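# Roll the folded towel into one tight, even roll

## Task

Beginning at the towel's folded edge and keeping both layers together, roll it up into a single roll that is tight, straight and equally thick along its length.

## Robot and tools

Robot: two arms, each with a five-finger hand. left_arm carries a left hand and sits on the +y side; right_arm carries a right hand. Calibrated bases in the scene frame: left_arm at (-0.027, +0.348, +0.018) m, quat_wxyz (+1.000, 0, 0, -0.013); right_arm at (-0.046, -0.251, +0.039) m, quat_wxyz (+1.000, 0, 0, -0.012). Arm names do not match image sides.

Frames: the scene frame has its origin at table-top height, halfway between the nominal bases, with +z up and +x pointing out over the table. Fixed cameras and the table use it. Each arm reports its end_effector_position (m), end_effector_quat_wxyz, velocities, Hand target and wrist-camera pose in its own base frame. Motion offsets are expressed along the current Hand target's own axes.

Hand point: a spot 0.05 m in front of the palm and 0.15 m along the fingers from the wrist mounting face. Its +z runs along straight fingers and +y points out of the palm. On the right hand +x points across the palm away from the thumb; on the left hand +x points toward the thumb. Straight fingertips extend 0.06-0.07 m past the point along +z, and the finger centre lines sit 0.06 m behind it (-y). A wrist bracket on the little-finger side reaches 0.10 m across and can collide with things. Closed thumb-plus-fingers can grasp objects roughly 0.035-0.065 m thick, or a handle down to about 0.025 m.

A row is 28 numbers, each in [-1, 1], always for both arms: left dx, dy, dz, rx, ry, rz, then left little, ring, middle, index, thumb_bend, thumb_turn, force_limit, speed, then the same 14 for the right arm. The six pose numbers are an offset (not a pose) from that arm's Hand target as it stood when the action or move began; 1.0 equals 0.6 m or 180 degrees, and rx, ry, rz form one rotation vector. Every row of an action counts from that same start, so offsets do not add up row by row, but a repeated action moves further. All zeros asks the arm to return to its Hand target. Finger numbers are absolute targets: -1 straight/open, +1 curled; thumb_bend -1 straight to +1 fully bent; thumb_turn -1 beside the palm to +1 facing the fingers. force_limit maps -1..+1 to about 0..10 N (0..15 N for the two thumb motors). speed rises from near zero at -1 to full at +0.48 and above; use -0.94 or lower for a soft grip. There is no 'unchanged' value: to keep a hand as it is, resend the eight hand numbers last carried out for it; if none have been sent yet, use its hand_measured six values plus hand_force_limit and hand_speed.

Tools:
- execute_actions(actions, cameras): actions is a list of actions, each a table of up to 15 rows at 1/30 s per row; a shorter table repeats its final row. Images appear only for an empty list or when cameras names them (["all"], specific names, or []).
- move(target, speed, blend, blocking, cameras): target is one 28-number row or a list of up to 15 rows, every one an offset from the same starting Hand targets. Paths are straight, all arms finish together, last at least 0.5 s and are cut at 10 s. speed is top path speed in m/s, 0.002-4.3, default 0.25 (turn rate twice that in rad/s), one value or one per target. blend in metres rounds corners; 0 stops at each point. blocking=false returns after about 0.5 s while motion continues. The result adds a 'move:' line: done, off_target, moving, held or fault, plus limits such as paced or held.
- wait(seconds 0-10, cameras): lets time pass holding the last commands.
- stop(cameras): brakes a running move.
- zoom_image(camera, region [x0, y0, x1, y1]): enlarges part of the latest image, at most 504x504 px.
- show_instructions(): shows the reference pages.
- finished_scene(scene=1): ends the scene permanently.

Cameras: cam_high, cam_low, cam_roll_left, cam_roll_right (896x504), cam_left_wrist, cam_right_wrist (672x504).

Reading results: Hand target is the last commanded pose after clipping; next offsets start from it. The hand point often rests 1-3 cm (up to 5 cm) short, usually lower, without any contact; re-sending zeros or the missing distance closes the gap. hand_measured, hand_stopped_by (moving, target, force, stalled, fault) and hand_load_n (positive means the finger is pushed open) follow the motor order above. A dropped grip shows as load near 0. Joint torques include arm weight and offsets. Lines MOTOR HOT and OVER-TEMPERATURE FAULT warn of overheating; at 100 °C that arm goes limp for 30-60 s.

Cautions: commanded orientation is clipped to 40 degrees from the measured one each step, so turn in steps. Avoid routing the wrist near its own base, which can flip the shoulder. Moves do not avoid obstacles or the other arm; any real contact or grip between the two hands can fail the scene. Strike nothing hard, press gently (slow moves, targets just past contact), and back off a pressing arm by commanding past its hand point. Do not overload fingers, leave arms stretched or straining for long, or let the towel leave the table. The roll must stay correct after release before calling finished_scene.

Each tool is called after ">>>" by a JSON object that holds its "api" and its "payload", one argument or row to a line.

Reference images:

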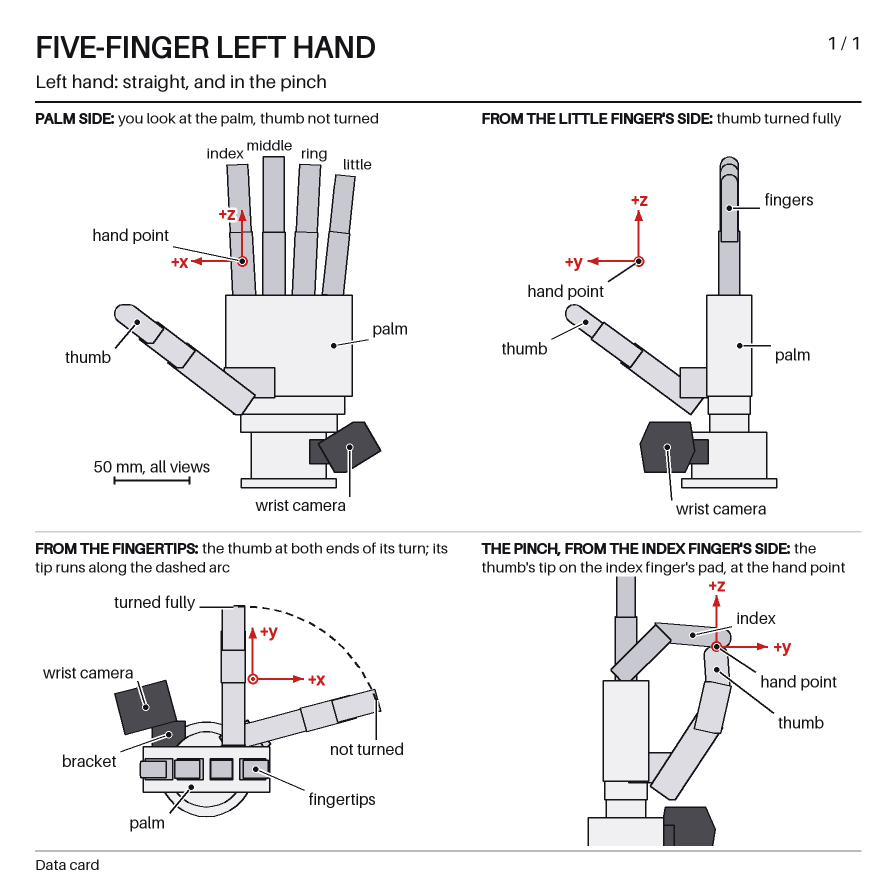

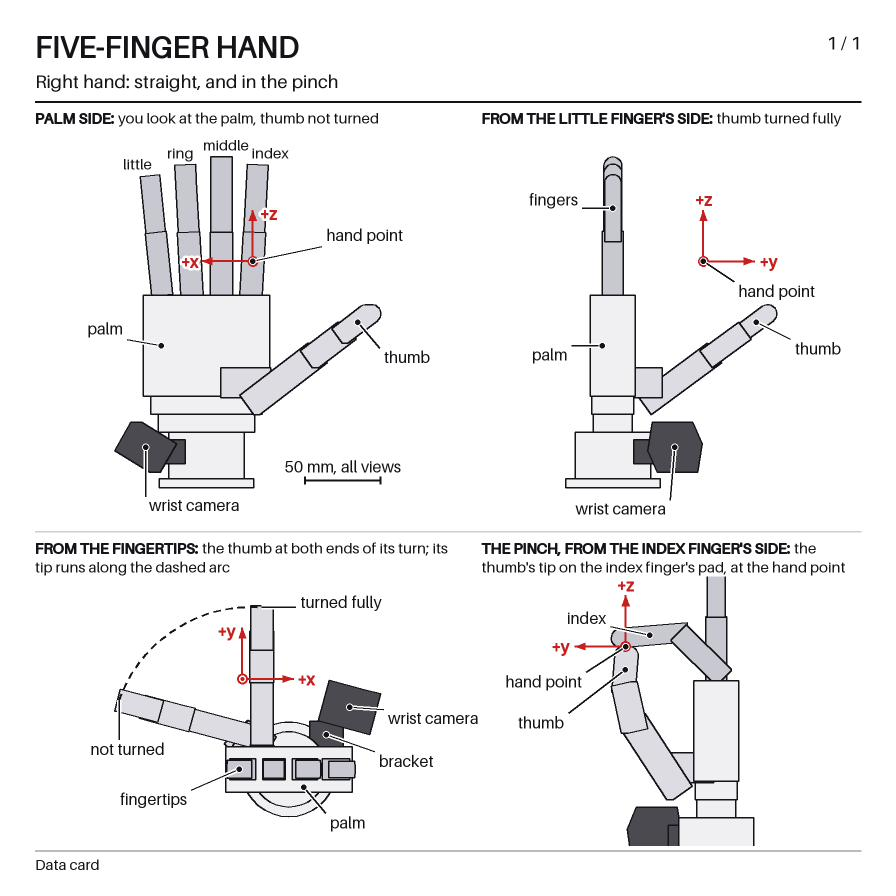

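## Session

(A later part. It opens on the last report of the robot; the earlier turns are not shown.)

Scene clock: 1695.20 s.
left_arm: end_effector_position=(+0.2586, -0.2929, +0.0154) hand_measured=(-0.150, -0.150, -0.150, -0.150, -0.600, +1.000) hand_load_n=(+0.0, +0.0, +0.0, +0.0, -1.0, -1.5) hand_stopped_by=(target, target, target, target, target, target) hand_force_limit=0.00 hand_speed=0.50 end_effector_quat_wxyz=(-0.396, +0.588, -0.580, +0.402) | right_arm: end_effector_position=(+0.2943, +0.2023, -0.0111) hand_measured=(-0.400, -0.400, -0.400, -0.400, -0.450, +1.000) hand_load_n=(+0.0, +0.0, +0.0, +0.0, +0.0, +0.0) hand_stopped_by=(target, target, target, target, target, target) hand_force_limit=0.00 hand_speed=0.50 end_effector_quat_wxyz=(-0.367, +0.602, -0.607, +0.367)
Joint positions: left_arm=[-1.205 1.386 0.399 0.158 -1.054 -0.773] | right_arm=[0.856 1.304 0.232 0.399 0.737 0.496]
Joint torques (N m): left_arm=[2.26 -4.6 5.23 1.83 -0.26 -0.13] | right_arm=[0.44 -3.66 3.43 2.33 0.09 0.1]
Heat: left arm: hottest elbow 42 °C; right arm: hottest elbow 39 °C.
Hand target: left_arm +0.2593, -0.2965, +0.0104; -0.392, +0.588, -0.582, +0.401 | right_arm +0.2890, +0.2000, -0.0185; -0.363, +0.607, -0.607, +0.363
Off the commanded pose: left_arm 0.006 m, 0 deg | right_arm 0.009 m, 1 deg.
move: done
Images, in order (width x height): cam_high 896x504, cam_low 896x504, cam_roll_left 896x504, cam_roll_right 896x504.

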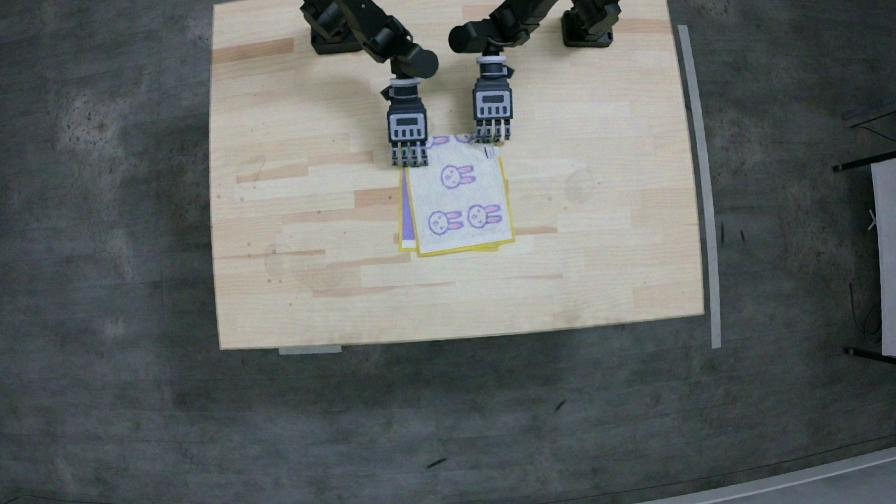

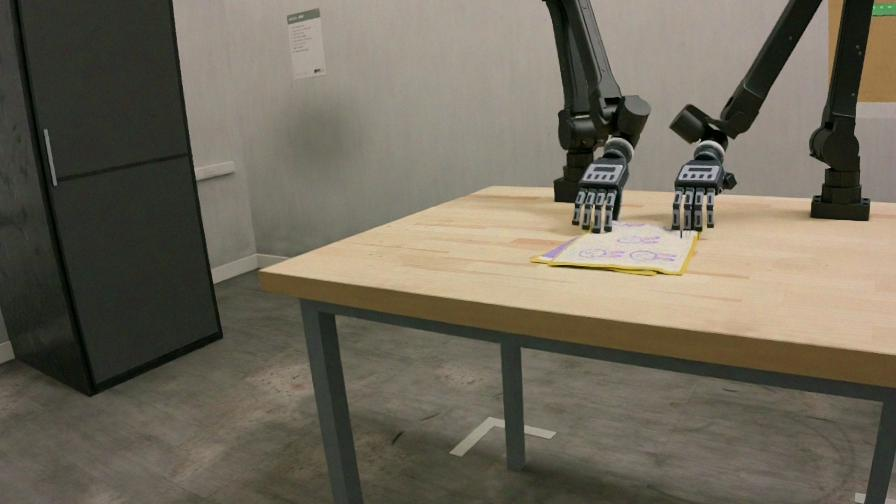

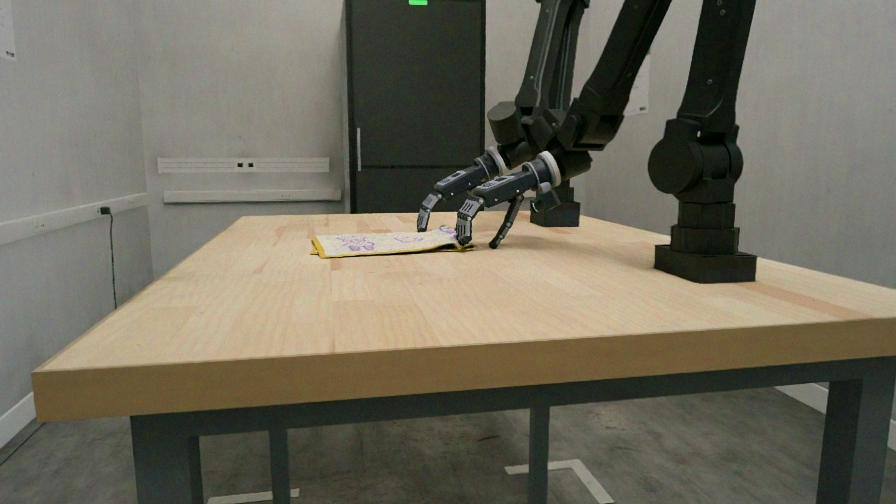

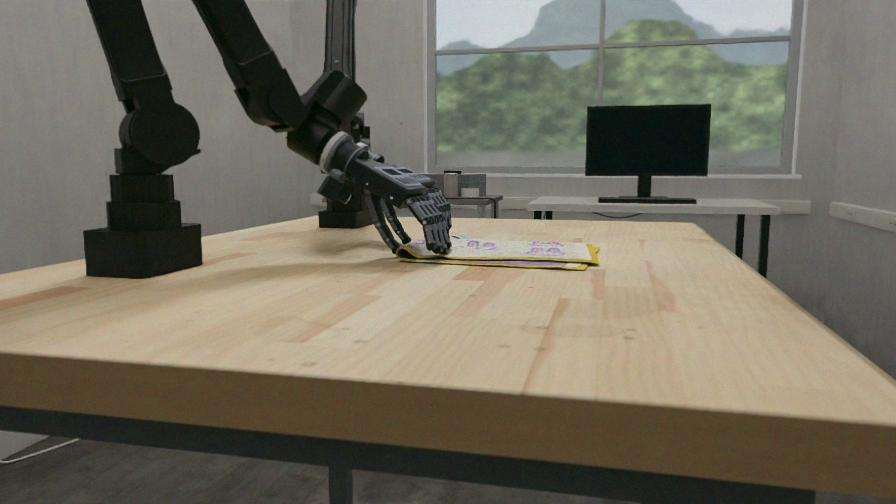

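>>> {"api": "move", "payload": {
  "target": [0,0,0,0,0,0,0.3,0.3,0.3,0.3,-0.6,1,0,-0.4,0,0,0,0,0,0,0.3,0.3,0.3,0.3,-0.45,1,0,-0.3],
  "speed": 0.12,
  "cameras": ["cam_high","cam_roll_left","cam_roll_right"]
}}

>>> {"api": "zoom_image", "payload": {
  "camera": "cam_high",
  "region": [360, 100, 560, 270]
}}

Scene clock: 1697.90 s.
left_arm: end_effector_position=(+0.2587, -0.2938, +0.0153) hand_measured=(+0.300, +0.300, +0.300, +0.300, -0.600, +1.000) hand_load_n=(+0.0, +0.0, +0.0, +0.0, -1.5, -1.0) hand_stopped_by=(target, target, target, target, target, target) hand_force_limit=0.00 hand_speed=-0.40 end_effector_quat_wxyz=(-0.394, +0.588, -0.580, +0.403) | right_arm: end_effector_position=(+0.2964, +0.2047, -0.0081) hand_measured=(+0.300, +0.300, +0.292, +0.300, -0.452, +1.000) hand_load_n=(+0.5, +0.0, +5.5, +0.5, +11.5, +2.0) hand_stopped_by=(target, target, force, target, target, target) hand_force_limit=0.00 hand_speed=-0.30 end_effector_quat_wxyz=(-0.374, +0.598, -0.607, +0.366)
Joint positions: left_arm=[-1.205 1.388 0.399 0.164 -1.052 -0.773] | right_arm=[0.856 1.304 0.231 0.417 0.737 0.496]
Joint torques (N m): left_arm=[2.26 -4.72 5.2 1.69 -0.32 -0.16] | right_arm=[0.44 -3.49 3.34 1.77 0.06 0.03]
Heat: left arm: hottest elbow 41 °C; right arm: hottest elbow 39 °C.
Hand target: left_arm +0.2593, -0.2964, +0.0103; -0.392, +0.588, -0.582, +0.401 | right_arm +0.2890, +0.2001, -0.0184; -0.364, +0.607, -0.607, +0.363
Off the commanded pose: left_arm 0.006 m, 0 deg | right_arm 0.014 m, 2 deg.
move: off_target (right_arm)
Images, in order (width x height): cam_high 896x504, cam_roll_left 896x504, cam_roll_right 896x504.

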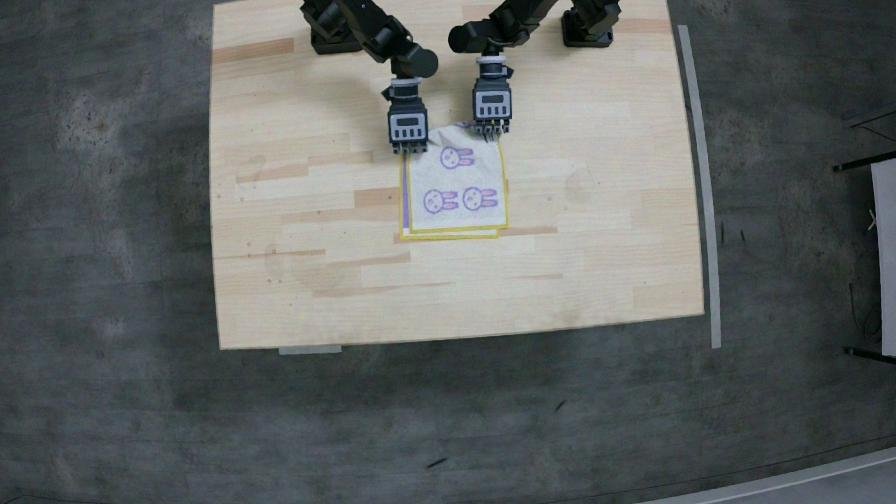

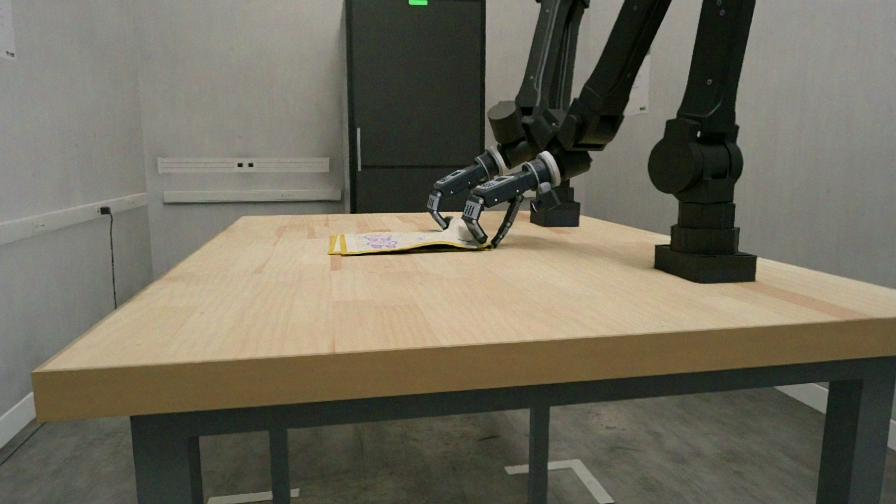

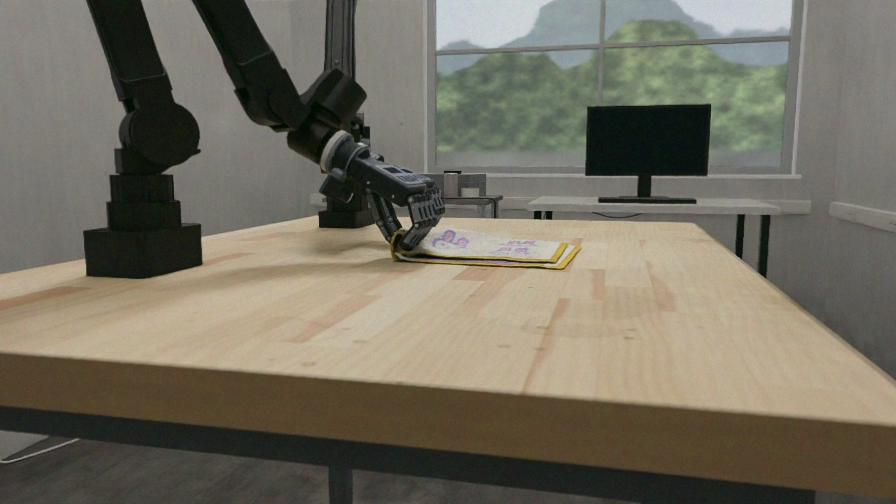

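Scaled by 2.520 from the camera's 896x504 image, which has a finer 1280x720 frame.

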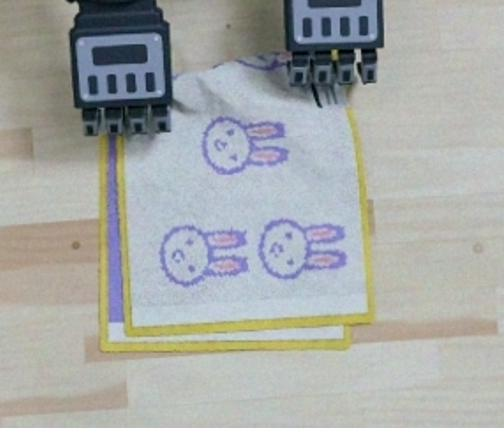

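>>> {"api": "move", "payload": {
  "target": [0,0,0,0,0,0,0.42,0.42,0.42,0.42,-0.3,1,0,-0.5,0,0,0,0,0,0,0.3,0.3,0.3,0.3,-0.49,1,0,-0.5],
  "speed": 0.12,
  "cameras": ["cam_high","cam_roll_left","cam_roll_right"]
}}

>>> {"api": "zoom_image", "payload": {
  "camera": "cam_high",
  "region": [360, 100, 560, 270]
}}

Scene clock: 1700.57 s.
left_arm: end_effector_position=(+0.2579, -0.2938, +0.0125) hand_measured=(+0.420, +0.420, +0.420, +0.420, -0.488, +1.000) hand_load_n=(+0.5, +0.0, +2.0, +0.0, +7.0, +1.0) hand_stopped_by=(target, target, target, target, force, target) hand_force_limit=0.00 hand_speed=-0.50 end_effector_quat_wxyz=(-0.393, +0.587, -0.583, +0.400) | right_arm: end_effector_position=(+0.2964, +0.2047, -0.0081) hand_measured=(+0.300, +0.300, +0.292, +0.300, -0.492, +1.000) hand_load_n=(+0.0, +0.5, +2.0, +0.0, +4.0, +0.5) hand_stopped_by=(target, target, force, target, target, target) hand_force_limit=0.00 hand_speed=-0.50 end_effector_quat_wxyz=(-0.374, +0.598, -0.607, +0.366)
Joint positions: left_arm=[-1.205 1.394 0.399 0.164 -1.047 -0.773] | right_arm=[0.856 1.304 0.231 0.417 0.737 0.496]
Joint torques (N m): left_arm=[2.32 -5.25 5.19 1.69 -0.56 -0.16] | right_arm=[0.32 -3.72 3.6 1.62 0.13 0.04]
Heat: left arm: hottest elbow 41 °C; right arm: hottest elbow 39 °C.
Hand target: left_arm +0.2593, -0.2964, +0.0104; -0.392, +0.588, -0.582, +0.401 | right_arm +0.2890, +0.2001, -0.0184; -0.364, +0.607, -0.607, +0.363
Off the commanded pose: left_arm 0.004 m, 0 deg | right_arm 0.013 m, 2 deg.
move: off_target (right_arm)
Images, in order (width x height): cam_high 896x504, cam_roll_left 896x504, cam_roll_right 896x504.

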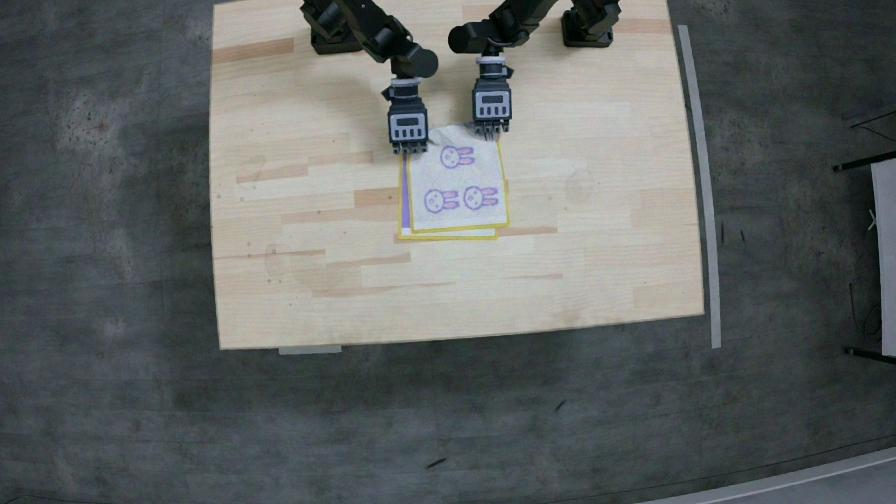

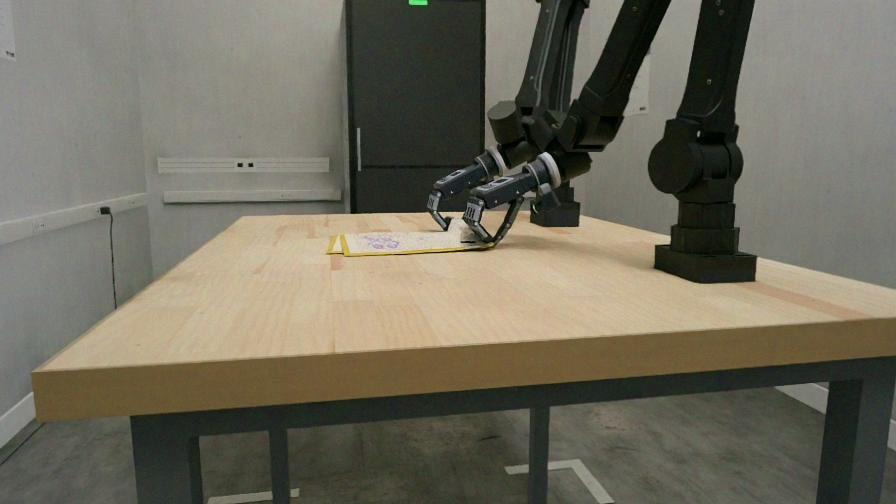

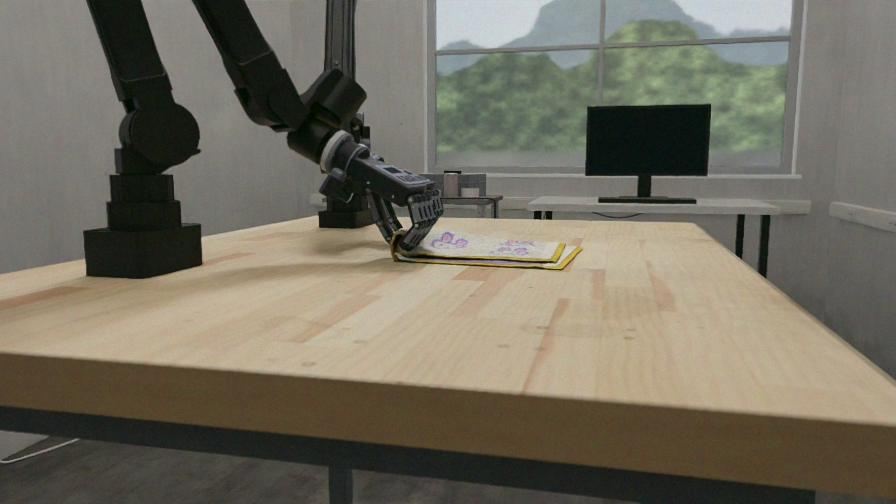

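Scaled by 2.520 from the camera's 896x504 image, which has a finer 1280x720 frame.

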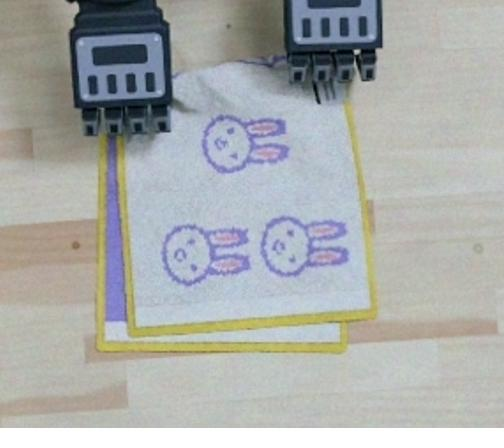

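>>> {"api": "move", "payload": {
  "target": [0,-0.4977,-0.1472,0,0,0,0.42,0.42,0.42,0.42,-0.3,1,0,-0.5,0,-0.4725,-0.215,0,0,0,0.3,0.3,0.3,0.3,-0.49,1,0,-0.5],
  "speed": 0.15,
  "cameras": ["cam_high","cam_low","cam_roll_left","cam_roll_right"]
}}

Scene clock: 1704.70 s.
left_arm: end_effector_position=(+0.2804, -0.2846, +0.2889) hand_measured=(+0.420, +0.420, +0.420, +0.420, -0.488, +1.000) hand_load_n=(+0.0, +0.0, +2.5, +0.0, +6.0, +0.5) hand_stopped_by=(target, target, target, target, force, target) hand_force_limit=0.00 hand_speed=-0.50 end_effector_quat_wxyz=(-0.398, +0.581, -0.598, +0.383) | right_arm: end_effector_position=(+0.3021, +0.1962, +0.2668) hand_measured=(+0.300, +0.300, +0.292, +0.300, -0.490, +1.000) hand_load_n=(+0.0, +0.0, +0.5, +0.0, +0.5, +0.5) hand_stopped_by=(target, target, force, target, target, target) hand_force_limit=0.00 hand_speed=-0.50 end_effector_quat_wxyz=(-0.351, +0.615, -0.607, +0.362)
Joint positions: left_arm=[-1.115 0.931 0.925 -0.763 -0.977 -0.643] | right_arm=[0.804 0.764 0.818 -0.743 0.685 0.457]
Joint torques (N m): left_arm=[2.9 -4.42 13.24 0.88 -0.5 -0.14] | right_arm=[-0.56 -2.2 11.81 1.39 0.17 -0.1]
Heat: left arm: hottest elbow 42 °C; right arm: hottest elbow 39 °C.
Hand target: left_arm +0.2881, -0.2914, +0.3203; -0.392, +0.588, -0.582, +0.401 | right_arm +0.3091, +0.1999, +0.2923; -0.363, +0.607, -0.607, +0.363
Off the commanded pose: left_arm 0.033 m, 3 deg | right_arm 0.027 m, 2 deg.
move: off_target (left_arm, right_arm)
Images, in order (width x height): cam_high 896x504, cam_low 896x504, cam_roll_left 896x504, cam_roll_right 896x504.

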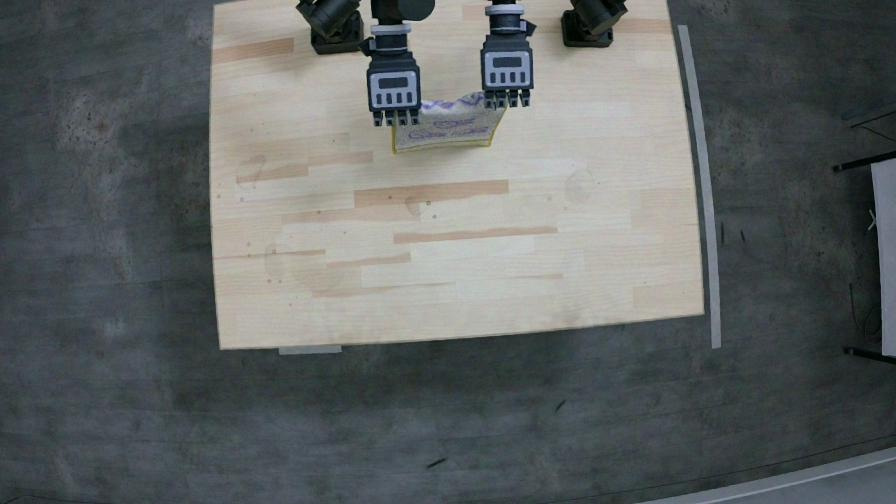

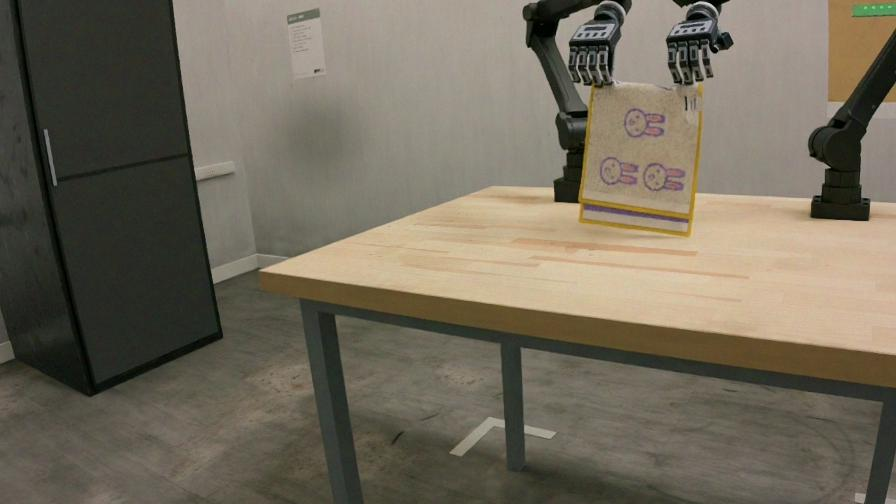

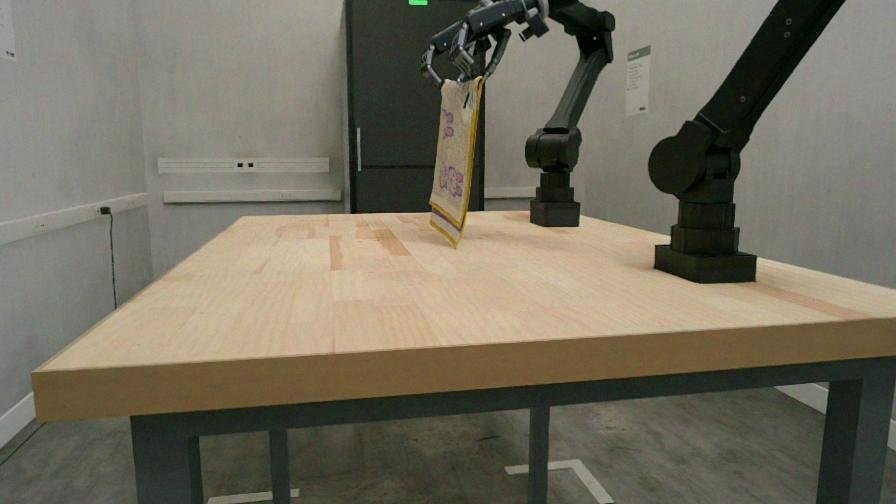

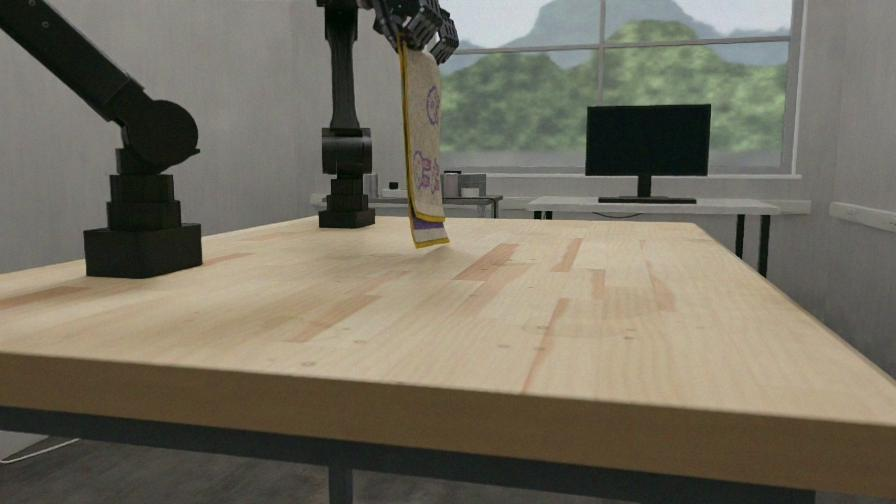

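>>> {"api": "zoom_image", "payload": {
  "camera": "cam_low",
  "region": [520, 0, 760, 260]
}}

>>> {"api": "zoom_image", "payload": {
  "camera": "cam_high",
  "region": [360, 50, 560, 180]
}}

Scaled by 1.938 from the camera's 896x504 image, which has a finer 1280x720 frame.

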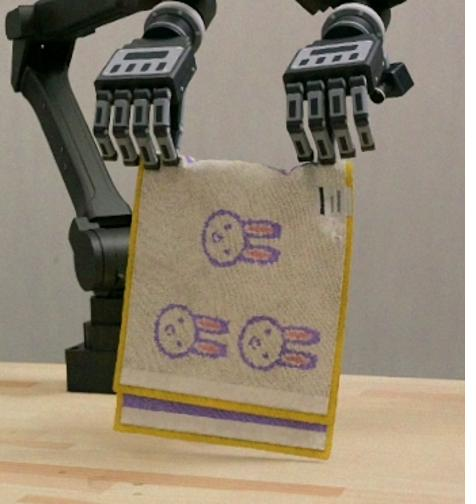

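Scaled by 2.520 from the camera's 896x504 image, which has a finer 1280x720 frame.

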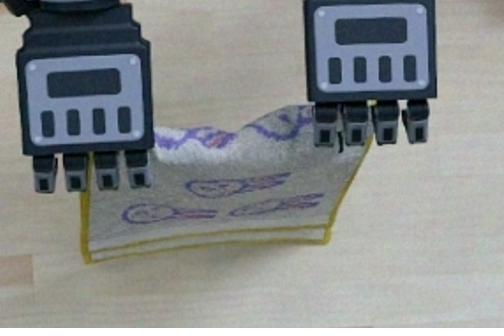

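>>> {"api": "move", "payload": {
  "target": [
    [0,-0.1636,0.4049,0,0,0,0.42,0.42,0.42,0.42,-0.3,1,0,-0.5,0,-0.2183,0.3782,0,0,0,0.34,0.34,0.34,0.34,-0.46,1,0,-0.5],
    [0,-0.0027,0.407,0,0,0,0.42,0.42,0.42,0.42,-0.3,1,0,-0.5,0,-0.0593,0.4026,0,0,0,0.34,0.34,0.34,0.34,-0.46,1,0,-0.5],
    [0,0.1739,0.3705,0,0,0,0.42,0.42,0.42,0.42,-0.3,1,0,-0.5,0,0.1207,0.391,0,0,0,0.34,0.34,0.34,0.34,-0.46,1,0,-0.5],
    [0,0.36,0.2659,0,0,0,0.42,0.42,0.42,0.42,-0.3,1,0,-0.5,0,0.3195,0.3134,0,0,0,0.34,0.34,0.34,0.34,-0.46,1,0,-0.5],
    [0,0.4716,0.1941,0,0,0,0.42,0.42,0.42,0.42,-0.3,1,0,-0.5,0,0.44,0.2579,0,0,0,0.34,0.34,0.34,0.34,-0.46,1,0,-0.5]
  ],
  "speed": 0.13,
  "blend": [0.03, 0.03, 0.03, 0.03, 0],
  "cameras": ["cam_high","cam_low","cam_roll_left","cam_roll_right"]
}}

>>> {"api": "zoom_image", "payload": {
  "camera": "cam_high",
  "region": [360, 100, 560, 270]
}}

Scene clock: 1718.10 s.
left_arm: end_effector_position=(+0.2948, -0.2930, +0.0189) hand_measured=(+0.420, +0.420, +0.420, +0.420, -0.488, +1.000) hand_load_n=(+0.0, +0.0, +2.0, +0.0, +6.0, +0.5) hand_stopped_by=(target, target, target, target, force, target) hand_force_limit=0.00 hand_speed=-0.50 end_effector_quat_wxyz=(-0.395, +0.589, -0.581, +0.399) | right_arm: end_effector_position=(+0.3259, +0.1989, -0.0076) hand_measured=(+0.340, +0.340, +0.332, +0.340, -0.474, +1.000) hand_load_n=(+0.0, +0.0, +5.0, +0.0, +9.5, +1.0) hand_stopped_by=(target, target, force, target, force, target) hand_force_limit=0.00 hand_speed=-0.50 end_effector_quat_wxyz=(-0.363, +0.606, -0.605, +0.368)
Joint positions: left_arm=[-1.089 1.418 0.422 0.285 -0.969 -0.63] | right_arm=[0.751 1.35 0.28 0.442 0.652 0.406]
Joint torques (N m): left_arm=[1.26 -5.6 4.82 1.81 -0.66 -0.21] | right_arm=[1.14 -4.66 3.7 2.39 0.31 0.14]
Heat: left arm: hottest elbow 43 °C; right arm: hottest elbow 42 °C.
Hand target: left_arm +0.2912, -0.2963, +0.0145; -0.392, +0.588, -0.582, +0.401 | right_arm +0.3209, +0.2001, -0.0134; -0.364, +0.607, -0.607, +0.363
Off the commanded pose: left_arm 0.007 m, 0 deg | right_arm 0.008 m, 1 deg.
move: done
Images, in order (width x height): cam_high 896x504, cam_low 896x504, cam_roll_left 896x504, cam_roll_right 896x504.

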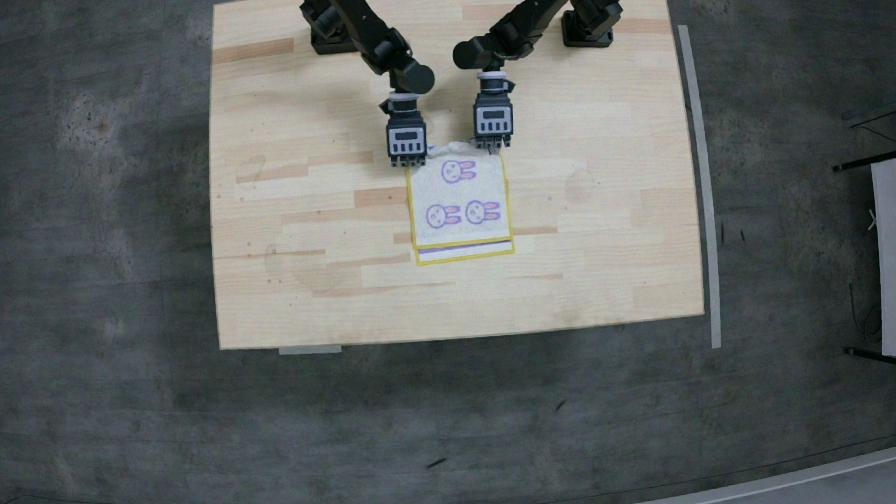

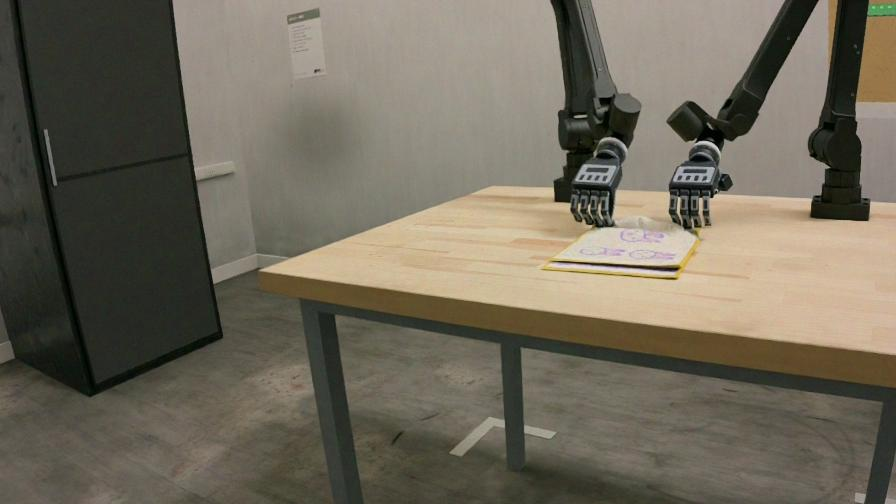

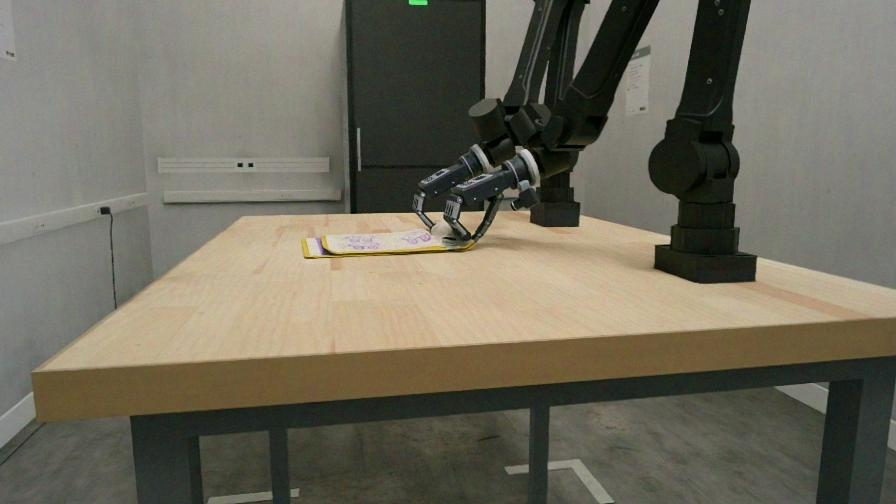

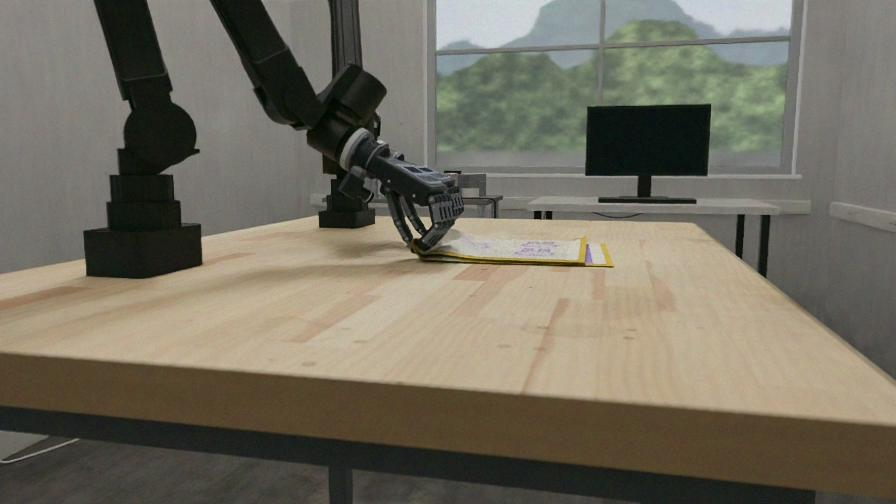

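Scaled by 2.520 from the camera's 896x504 image, which has a finer 1280x720 frame.

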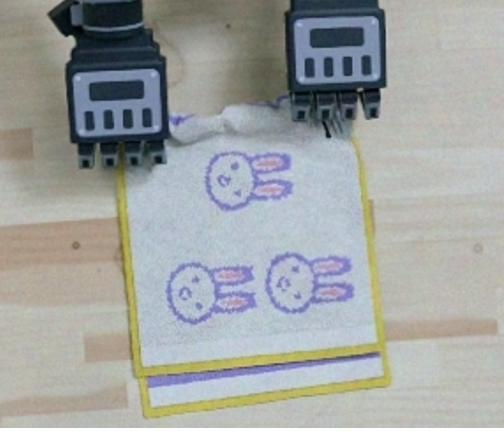

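>>> {"api": "zoom_image", "payload": {
  "camera": "cam_roll_right",
  "region": [340, 160, 640, 300]
}}

>>> {"api": "zoom_image", "payload": {
  "camera": "cam_roll_left",
  "region": [280, 140, 560, 280]
}}

>>> {"api": "zoom_image", "payload": {
  "camera": "cam_high",
  "region": [380, 100, 530, 190]
}}

Scaled by 1.680 from the camera's 896x504 image, which has a finer 1280x720 frame.

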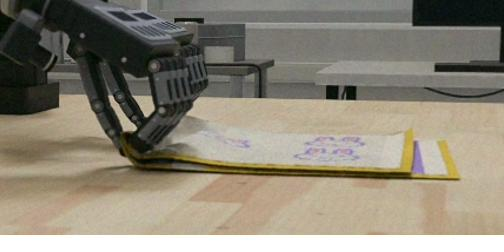

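Scaled by 1.800 from the camera's 896x504 image, which has a finer 1280x720 frame.

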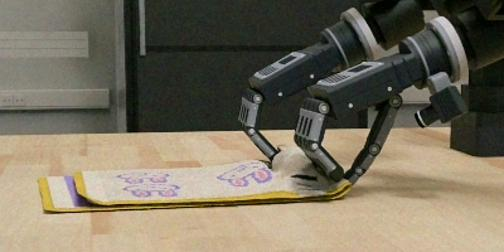

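Scaled by 3.360 from the camera's 896x504 image, which has a finer 1280x720 frame.

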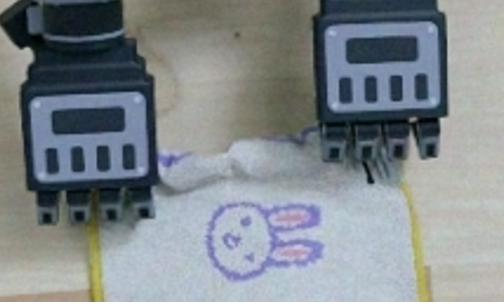

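>>> {"api": "move", "payload": {
  "target": [
    [0,-0.0309,-0.0125,0,0,0,0.42,0.42,0.42,0.42,-0.3,1,0,-0.5,0,-0.0289,-0.0167,0,0,0,0.34,0.34,0.34,0.34,-0.46,1,0,-0.5],
    [0,-0.065,0.0277,-0.2222,0,0,0.42,0.42,0.42,0.42,-0.3,1,0,-0.5,0,-0.0616,0.0068,-0.1944,0,0,0.34,0.34,0.34,0.34,-0.46,1,0,-0.5],
    [0,-0.0375,0.0927,-0.4611,0,0,0.42,0.42,0.42,0.42,-0.3,1,0,-0.5,0,-0.039,0.0641,-0.4167,0,0,0.34,0.34,0.34,0.34,-0.46,1,0,-0.5]
  ],
  "speed": 0.12,
  "blend": [0.01, 0.01, 0],
  "cameras": ["cam_high","cam_low","cam_roll_left","cam_roll_right"]
}}

>>> {"api": "zoom_image", "payload": {
  "camera": "cam_roll_right",
  "region": [340, 160, 640, 300]
}}

>>> {"api": "zoom_image", "payload": {
  "camera": "cam_roll_left",
  "region": [280, 140, 560, 280]
}}

Scene clock: 1736.63 s.
left_arm: end_effector_position=(+0.3369, -0.2926, +0.0226) hand_measured=(+0.420, +0.420, +0.420, +0.420, -0.488, +1.000) hand_load_n=(+0.0, +0.0, +1.5, -0.5, +6.0, +0.5) hand_stopped_by=(target, target, target, target, force, target) hand_force_limit=0.00 hand_speed=-0.50 end_effector_quat_wxyz=(+0.096, +0.698, -0.705, -0.086) | right_arm: end_effector_position=(+0.3546, +0.1988, -0.0034) hand_measured=(+0.340, +0.340, +0.332, +0.340, -0.474, +1.000) hand_load_n=(+0.0, -0.5, +4.5, +0.5, +8.5, +1.0) hand_stopped_by=(target, target, force, target, force, target) hand_force_limit=0.00 hand_speed=-0.50 end_effector_quat_wxyz=(+0.080, +0.703, -0.703, -0.078)
Joint positions: left_arm=[-0.528 1.894 1.339 -1.234 0.14 -0.503] | right_arm=[0.354 1.864 1.222 -1.141 -0.075 0.347]
Joint torques (N m): left_arm=[2.84 -11.4 8.83 -0.21 0.15 -0.15] | right_arm=[-0.21 -12.34 7.47 0.14 -0.23 -0.08]
Heat: left arm: hottest elbow 43 °C; right arm: hottest elbow 40 °C.
Hand target: left_arm +0.3513, -0.2964, +0.0148; +0.096, +0.701, -0.702, -0.085 | right_arm +0.3657, +0.2001, -0.0109; +0.081, +0.703, -0.702, -0.081
Off the commanded pose: left_arm 0.017 m, 0 deg | right_arm 0.014 m, 0 deg.
move: off_target (left_arm, right_arm)
Images, in order (width x height): cam_high 896x504, cam_low 896x504, cam_roll_left 896x504, cam_roll_right 896x504.

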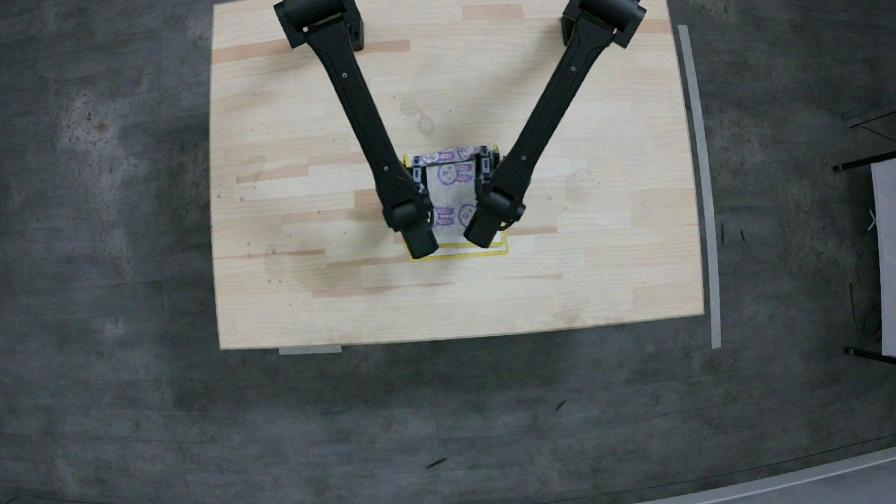

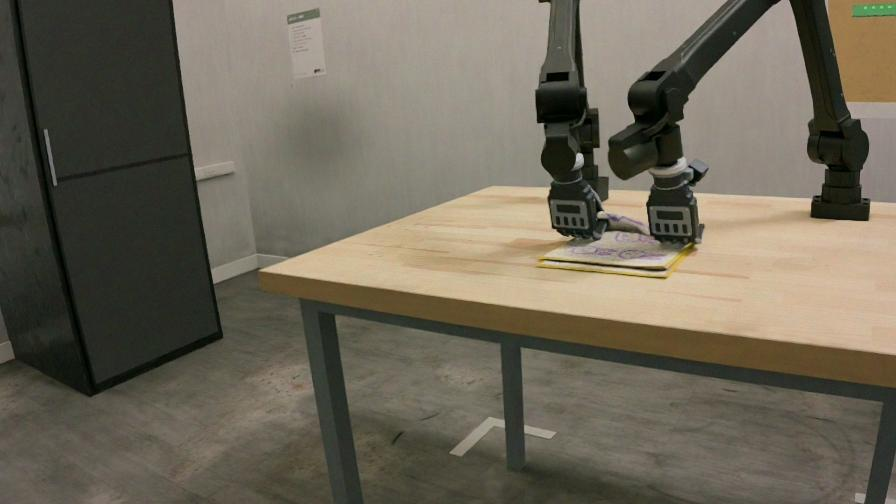

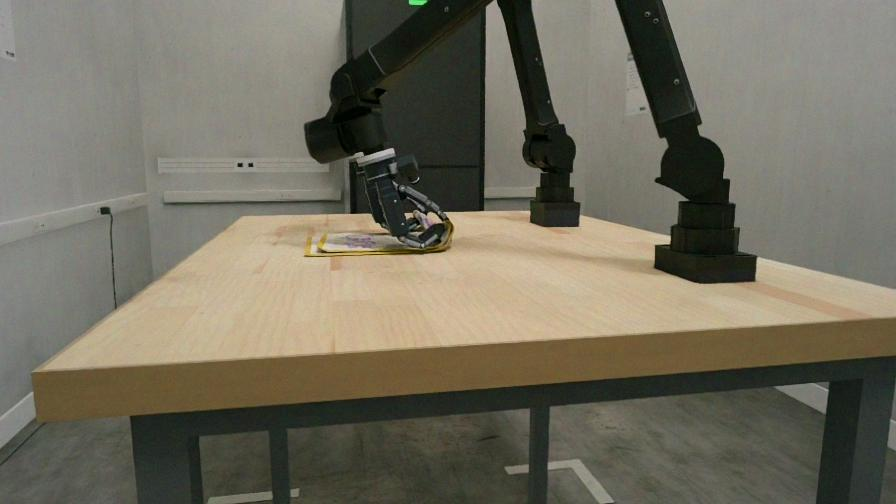

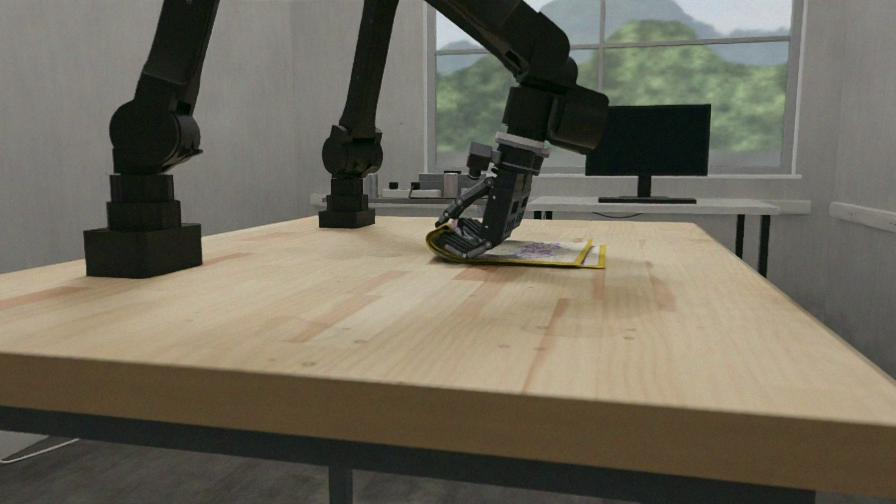

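Scaled by 1.680 from the camera's 896x504 image, which has a finer 1280x720 frame.

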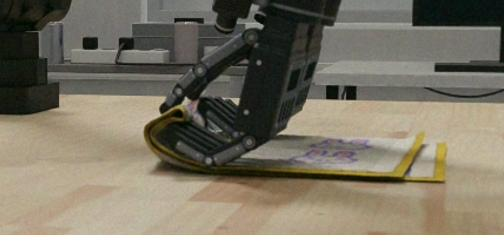

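Scaled by 1.800 from the camera's 896x504 image, which has a finer 1280x720 frame.

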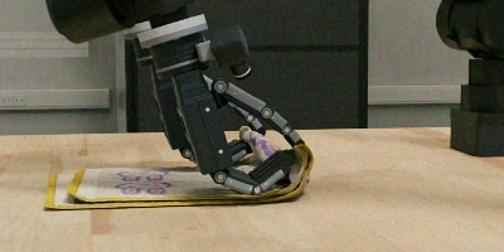

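>>> {"api": "zoom_image", "payload": {
  "camera": "cam_high",
  "region": [380, 110, 540, 270]
}}

Scaled by 3.150 from the camera's 896x504 image, which has a finer 1280x720 frame.

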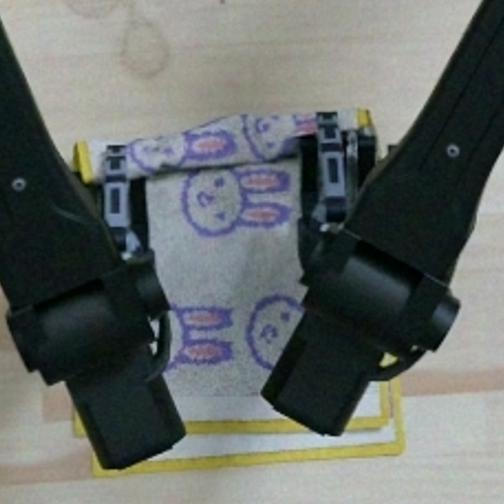

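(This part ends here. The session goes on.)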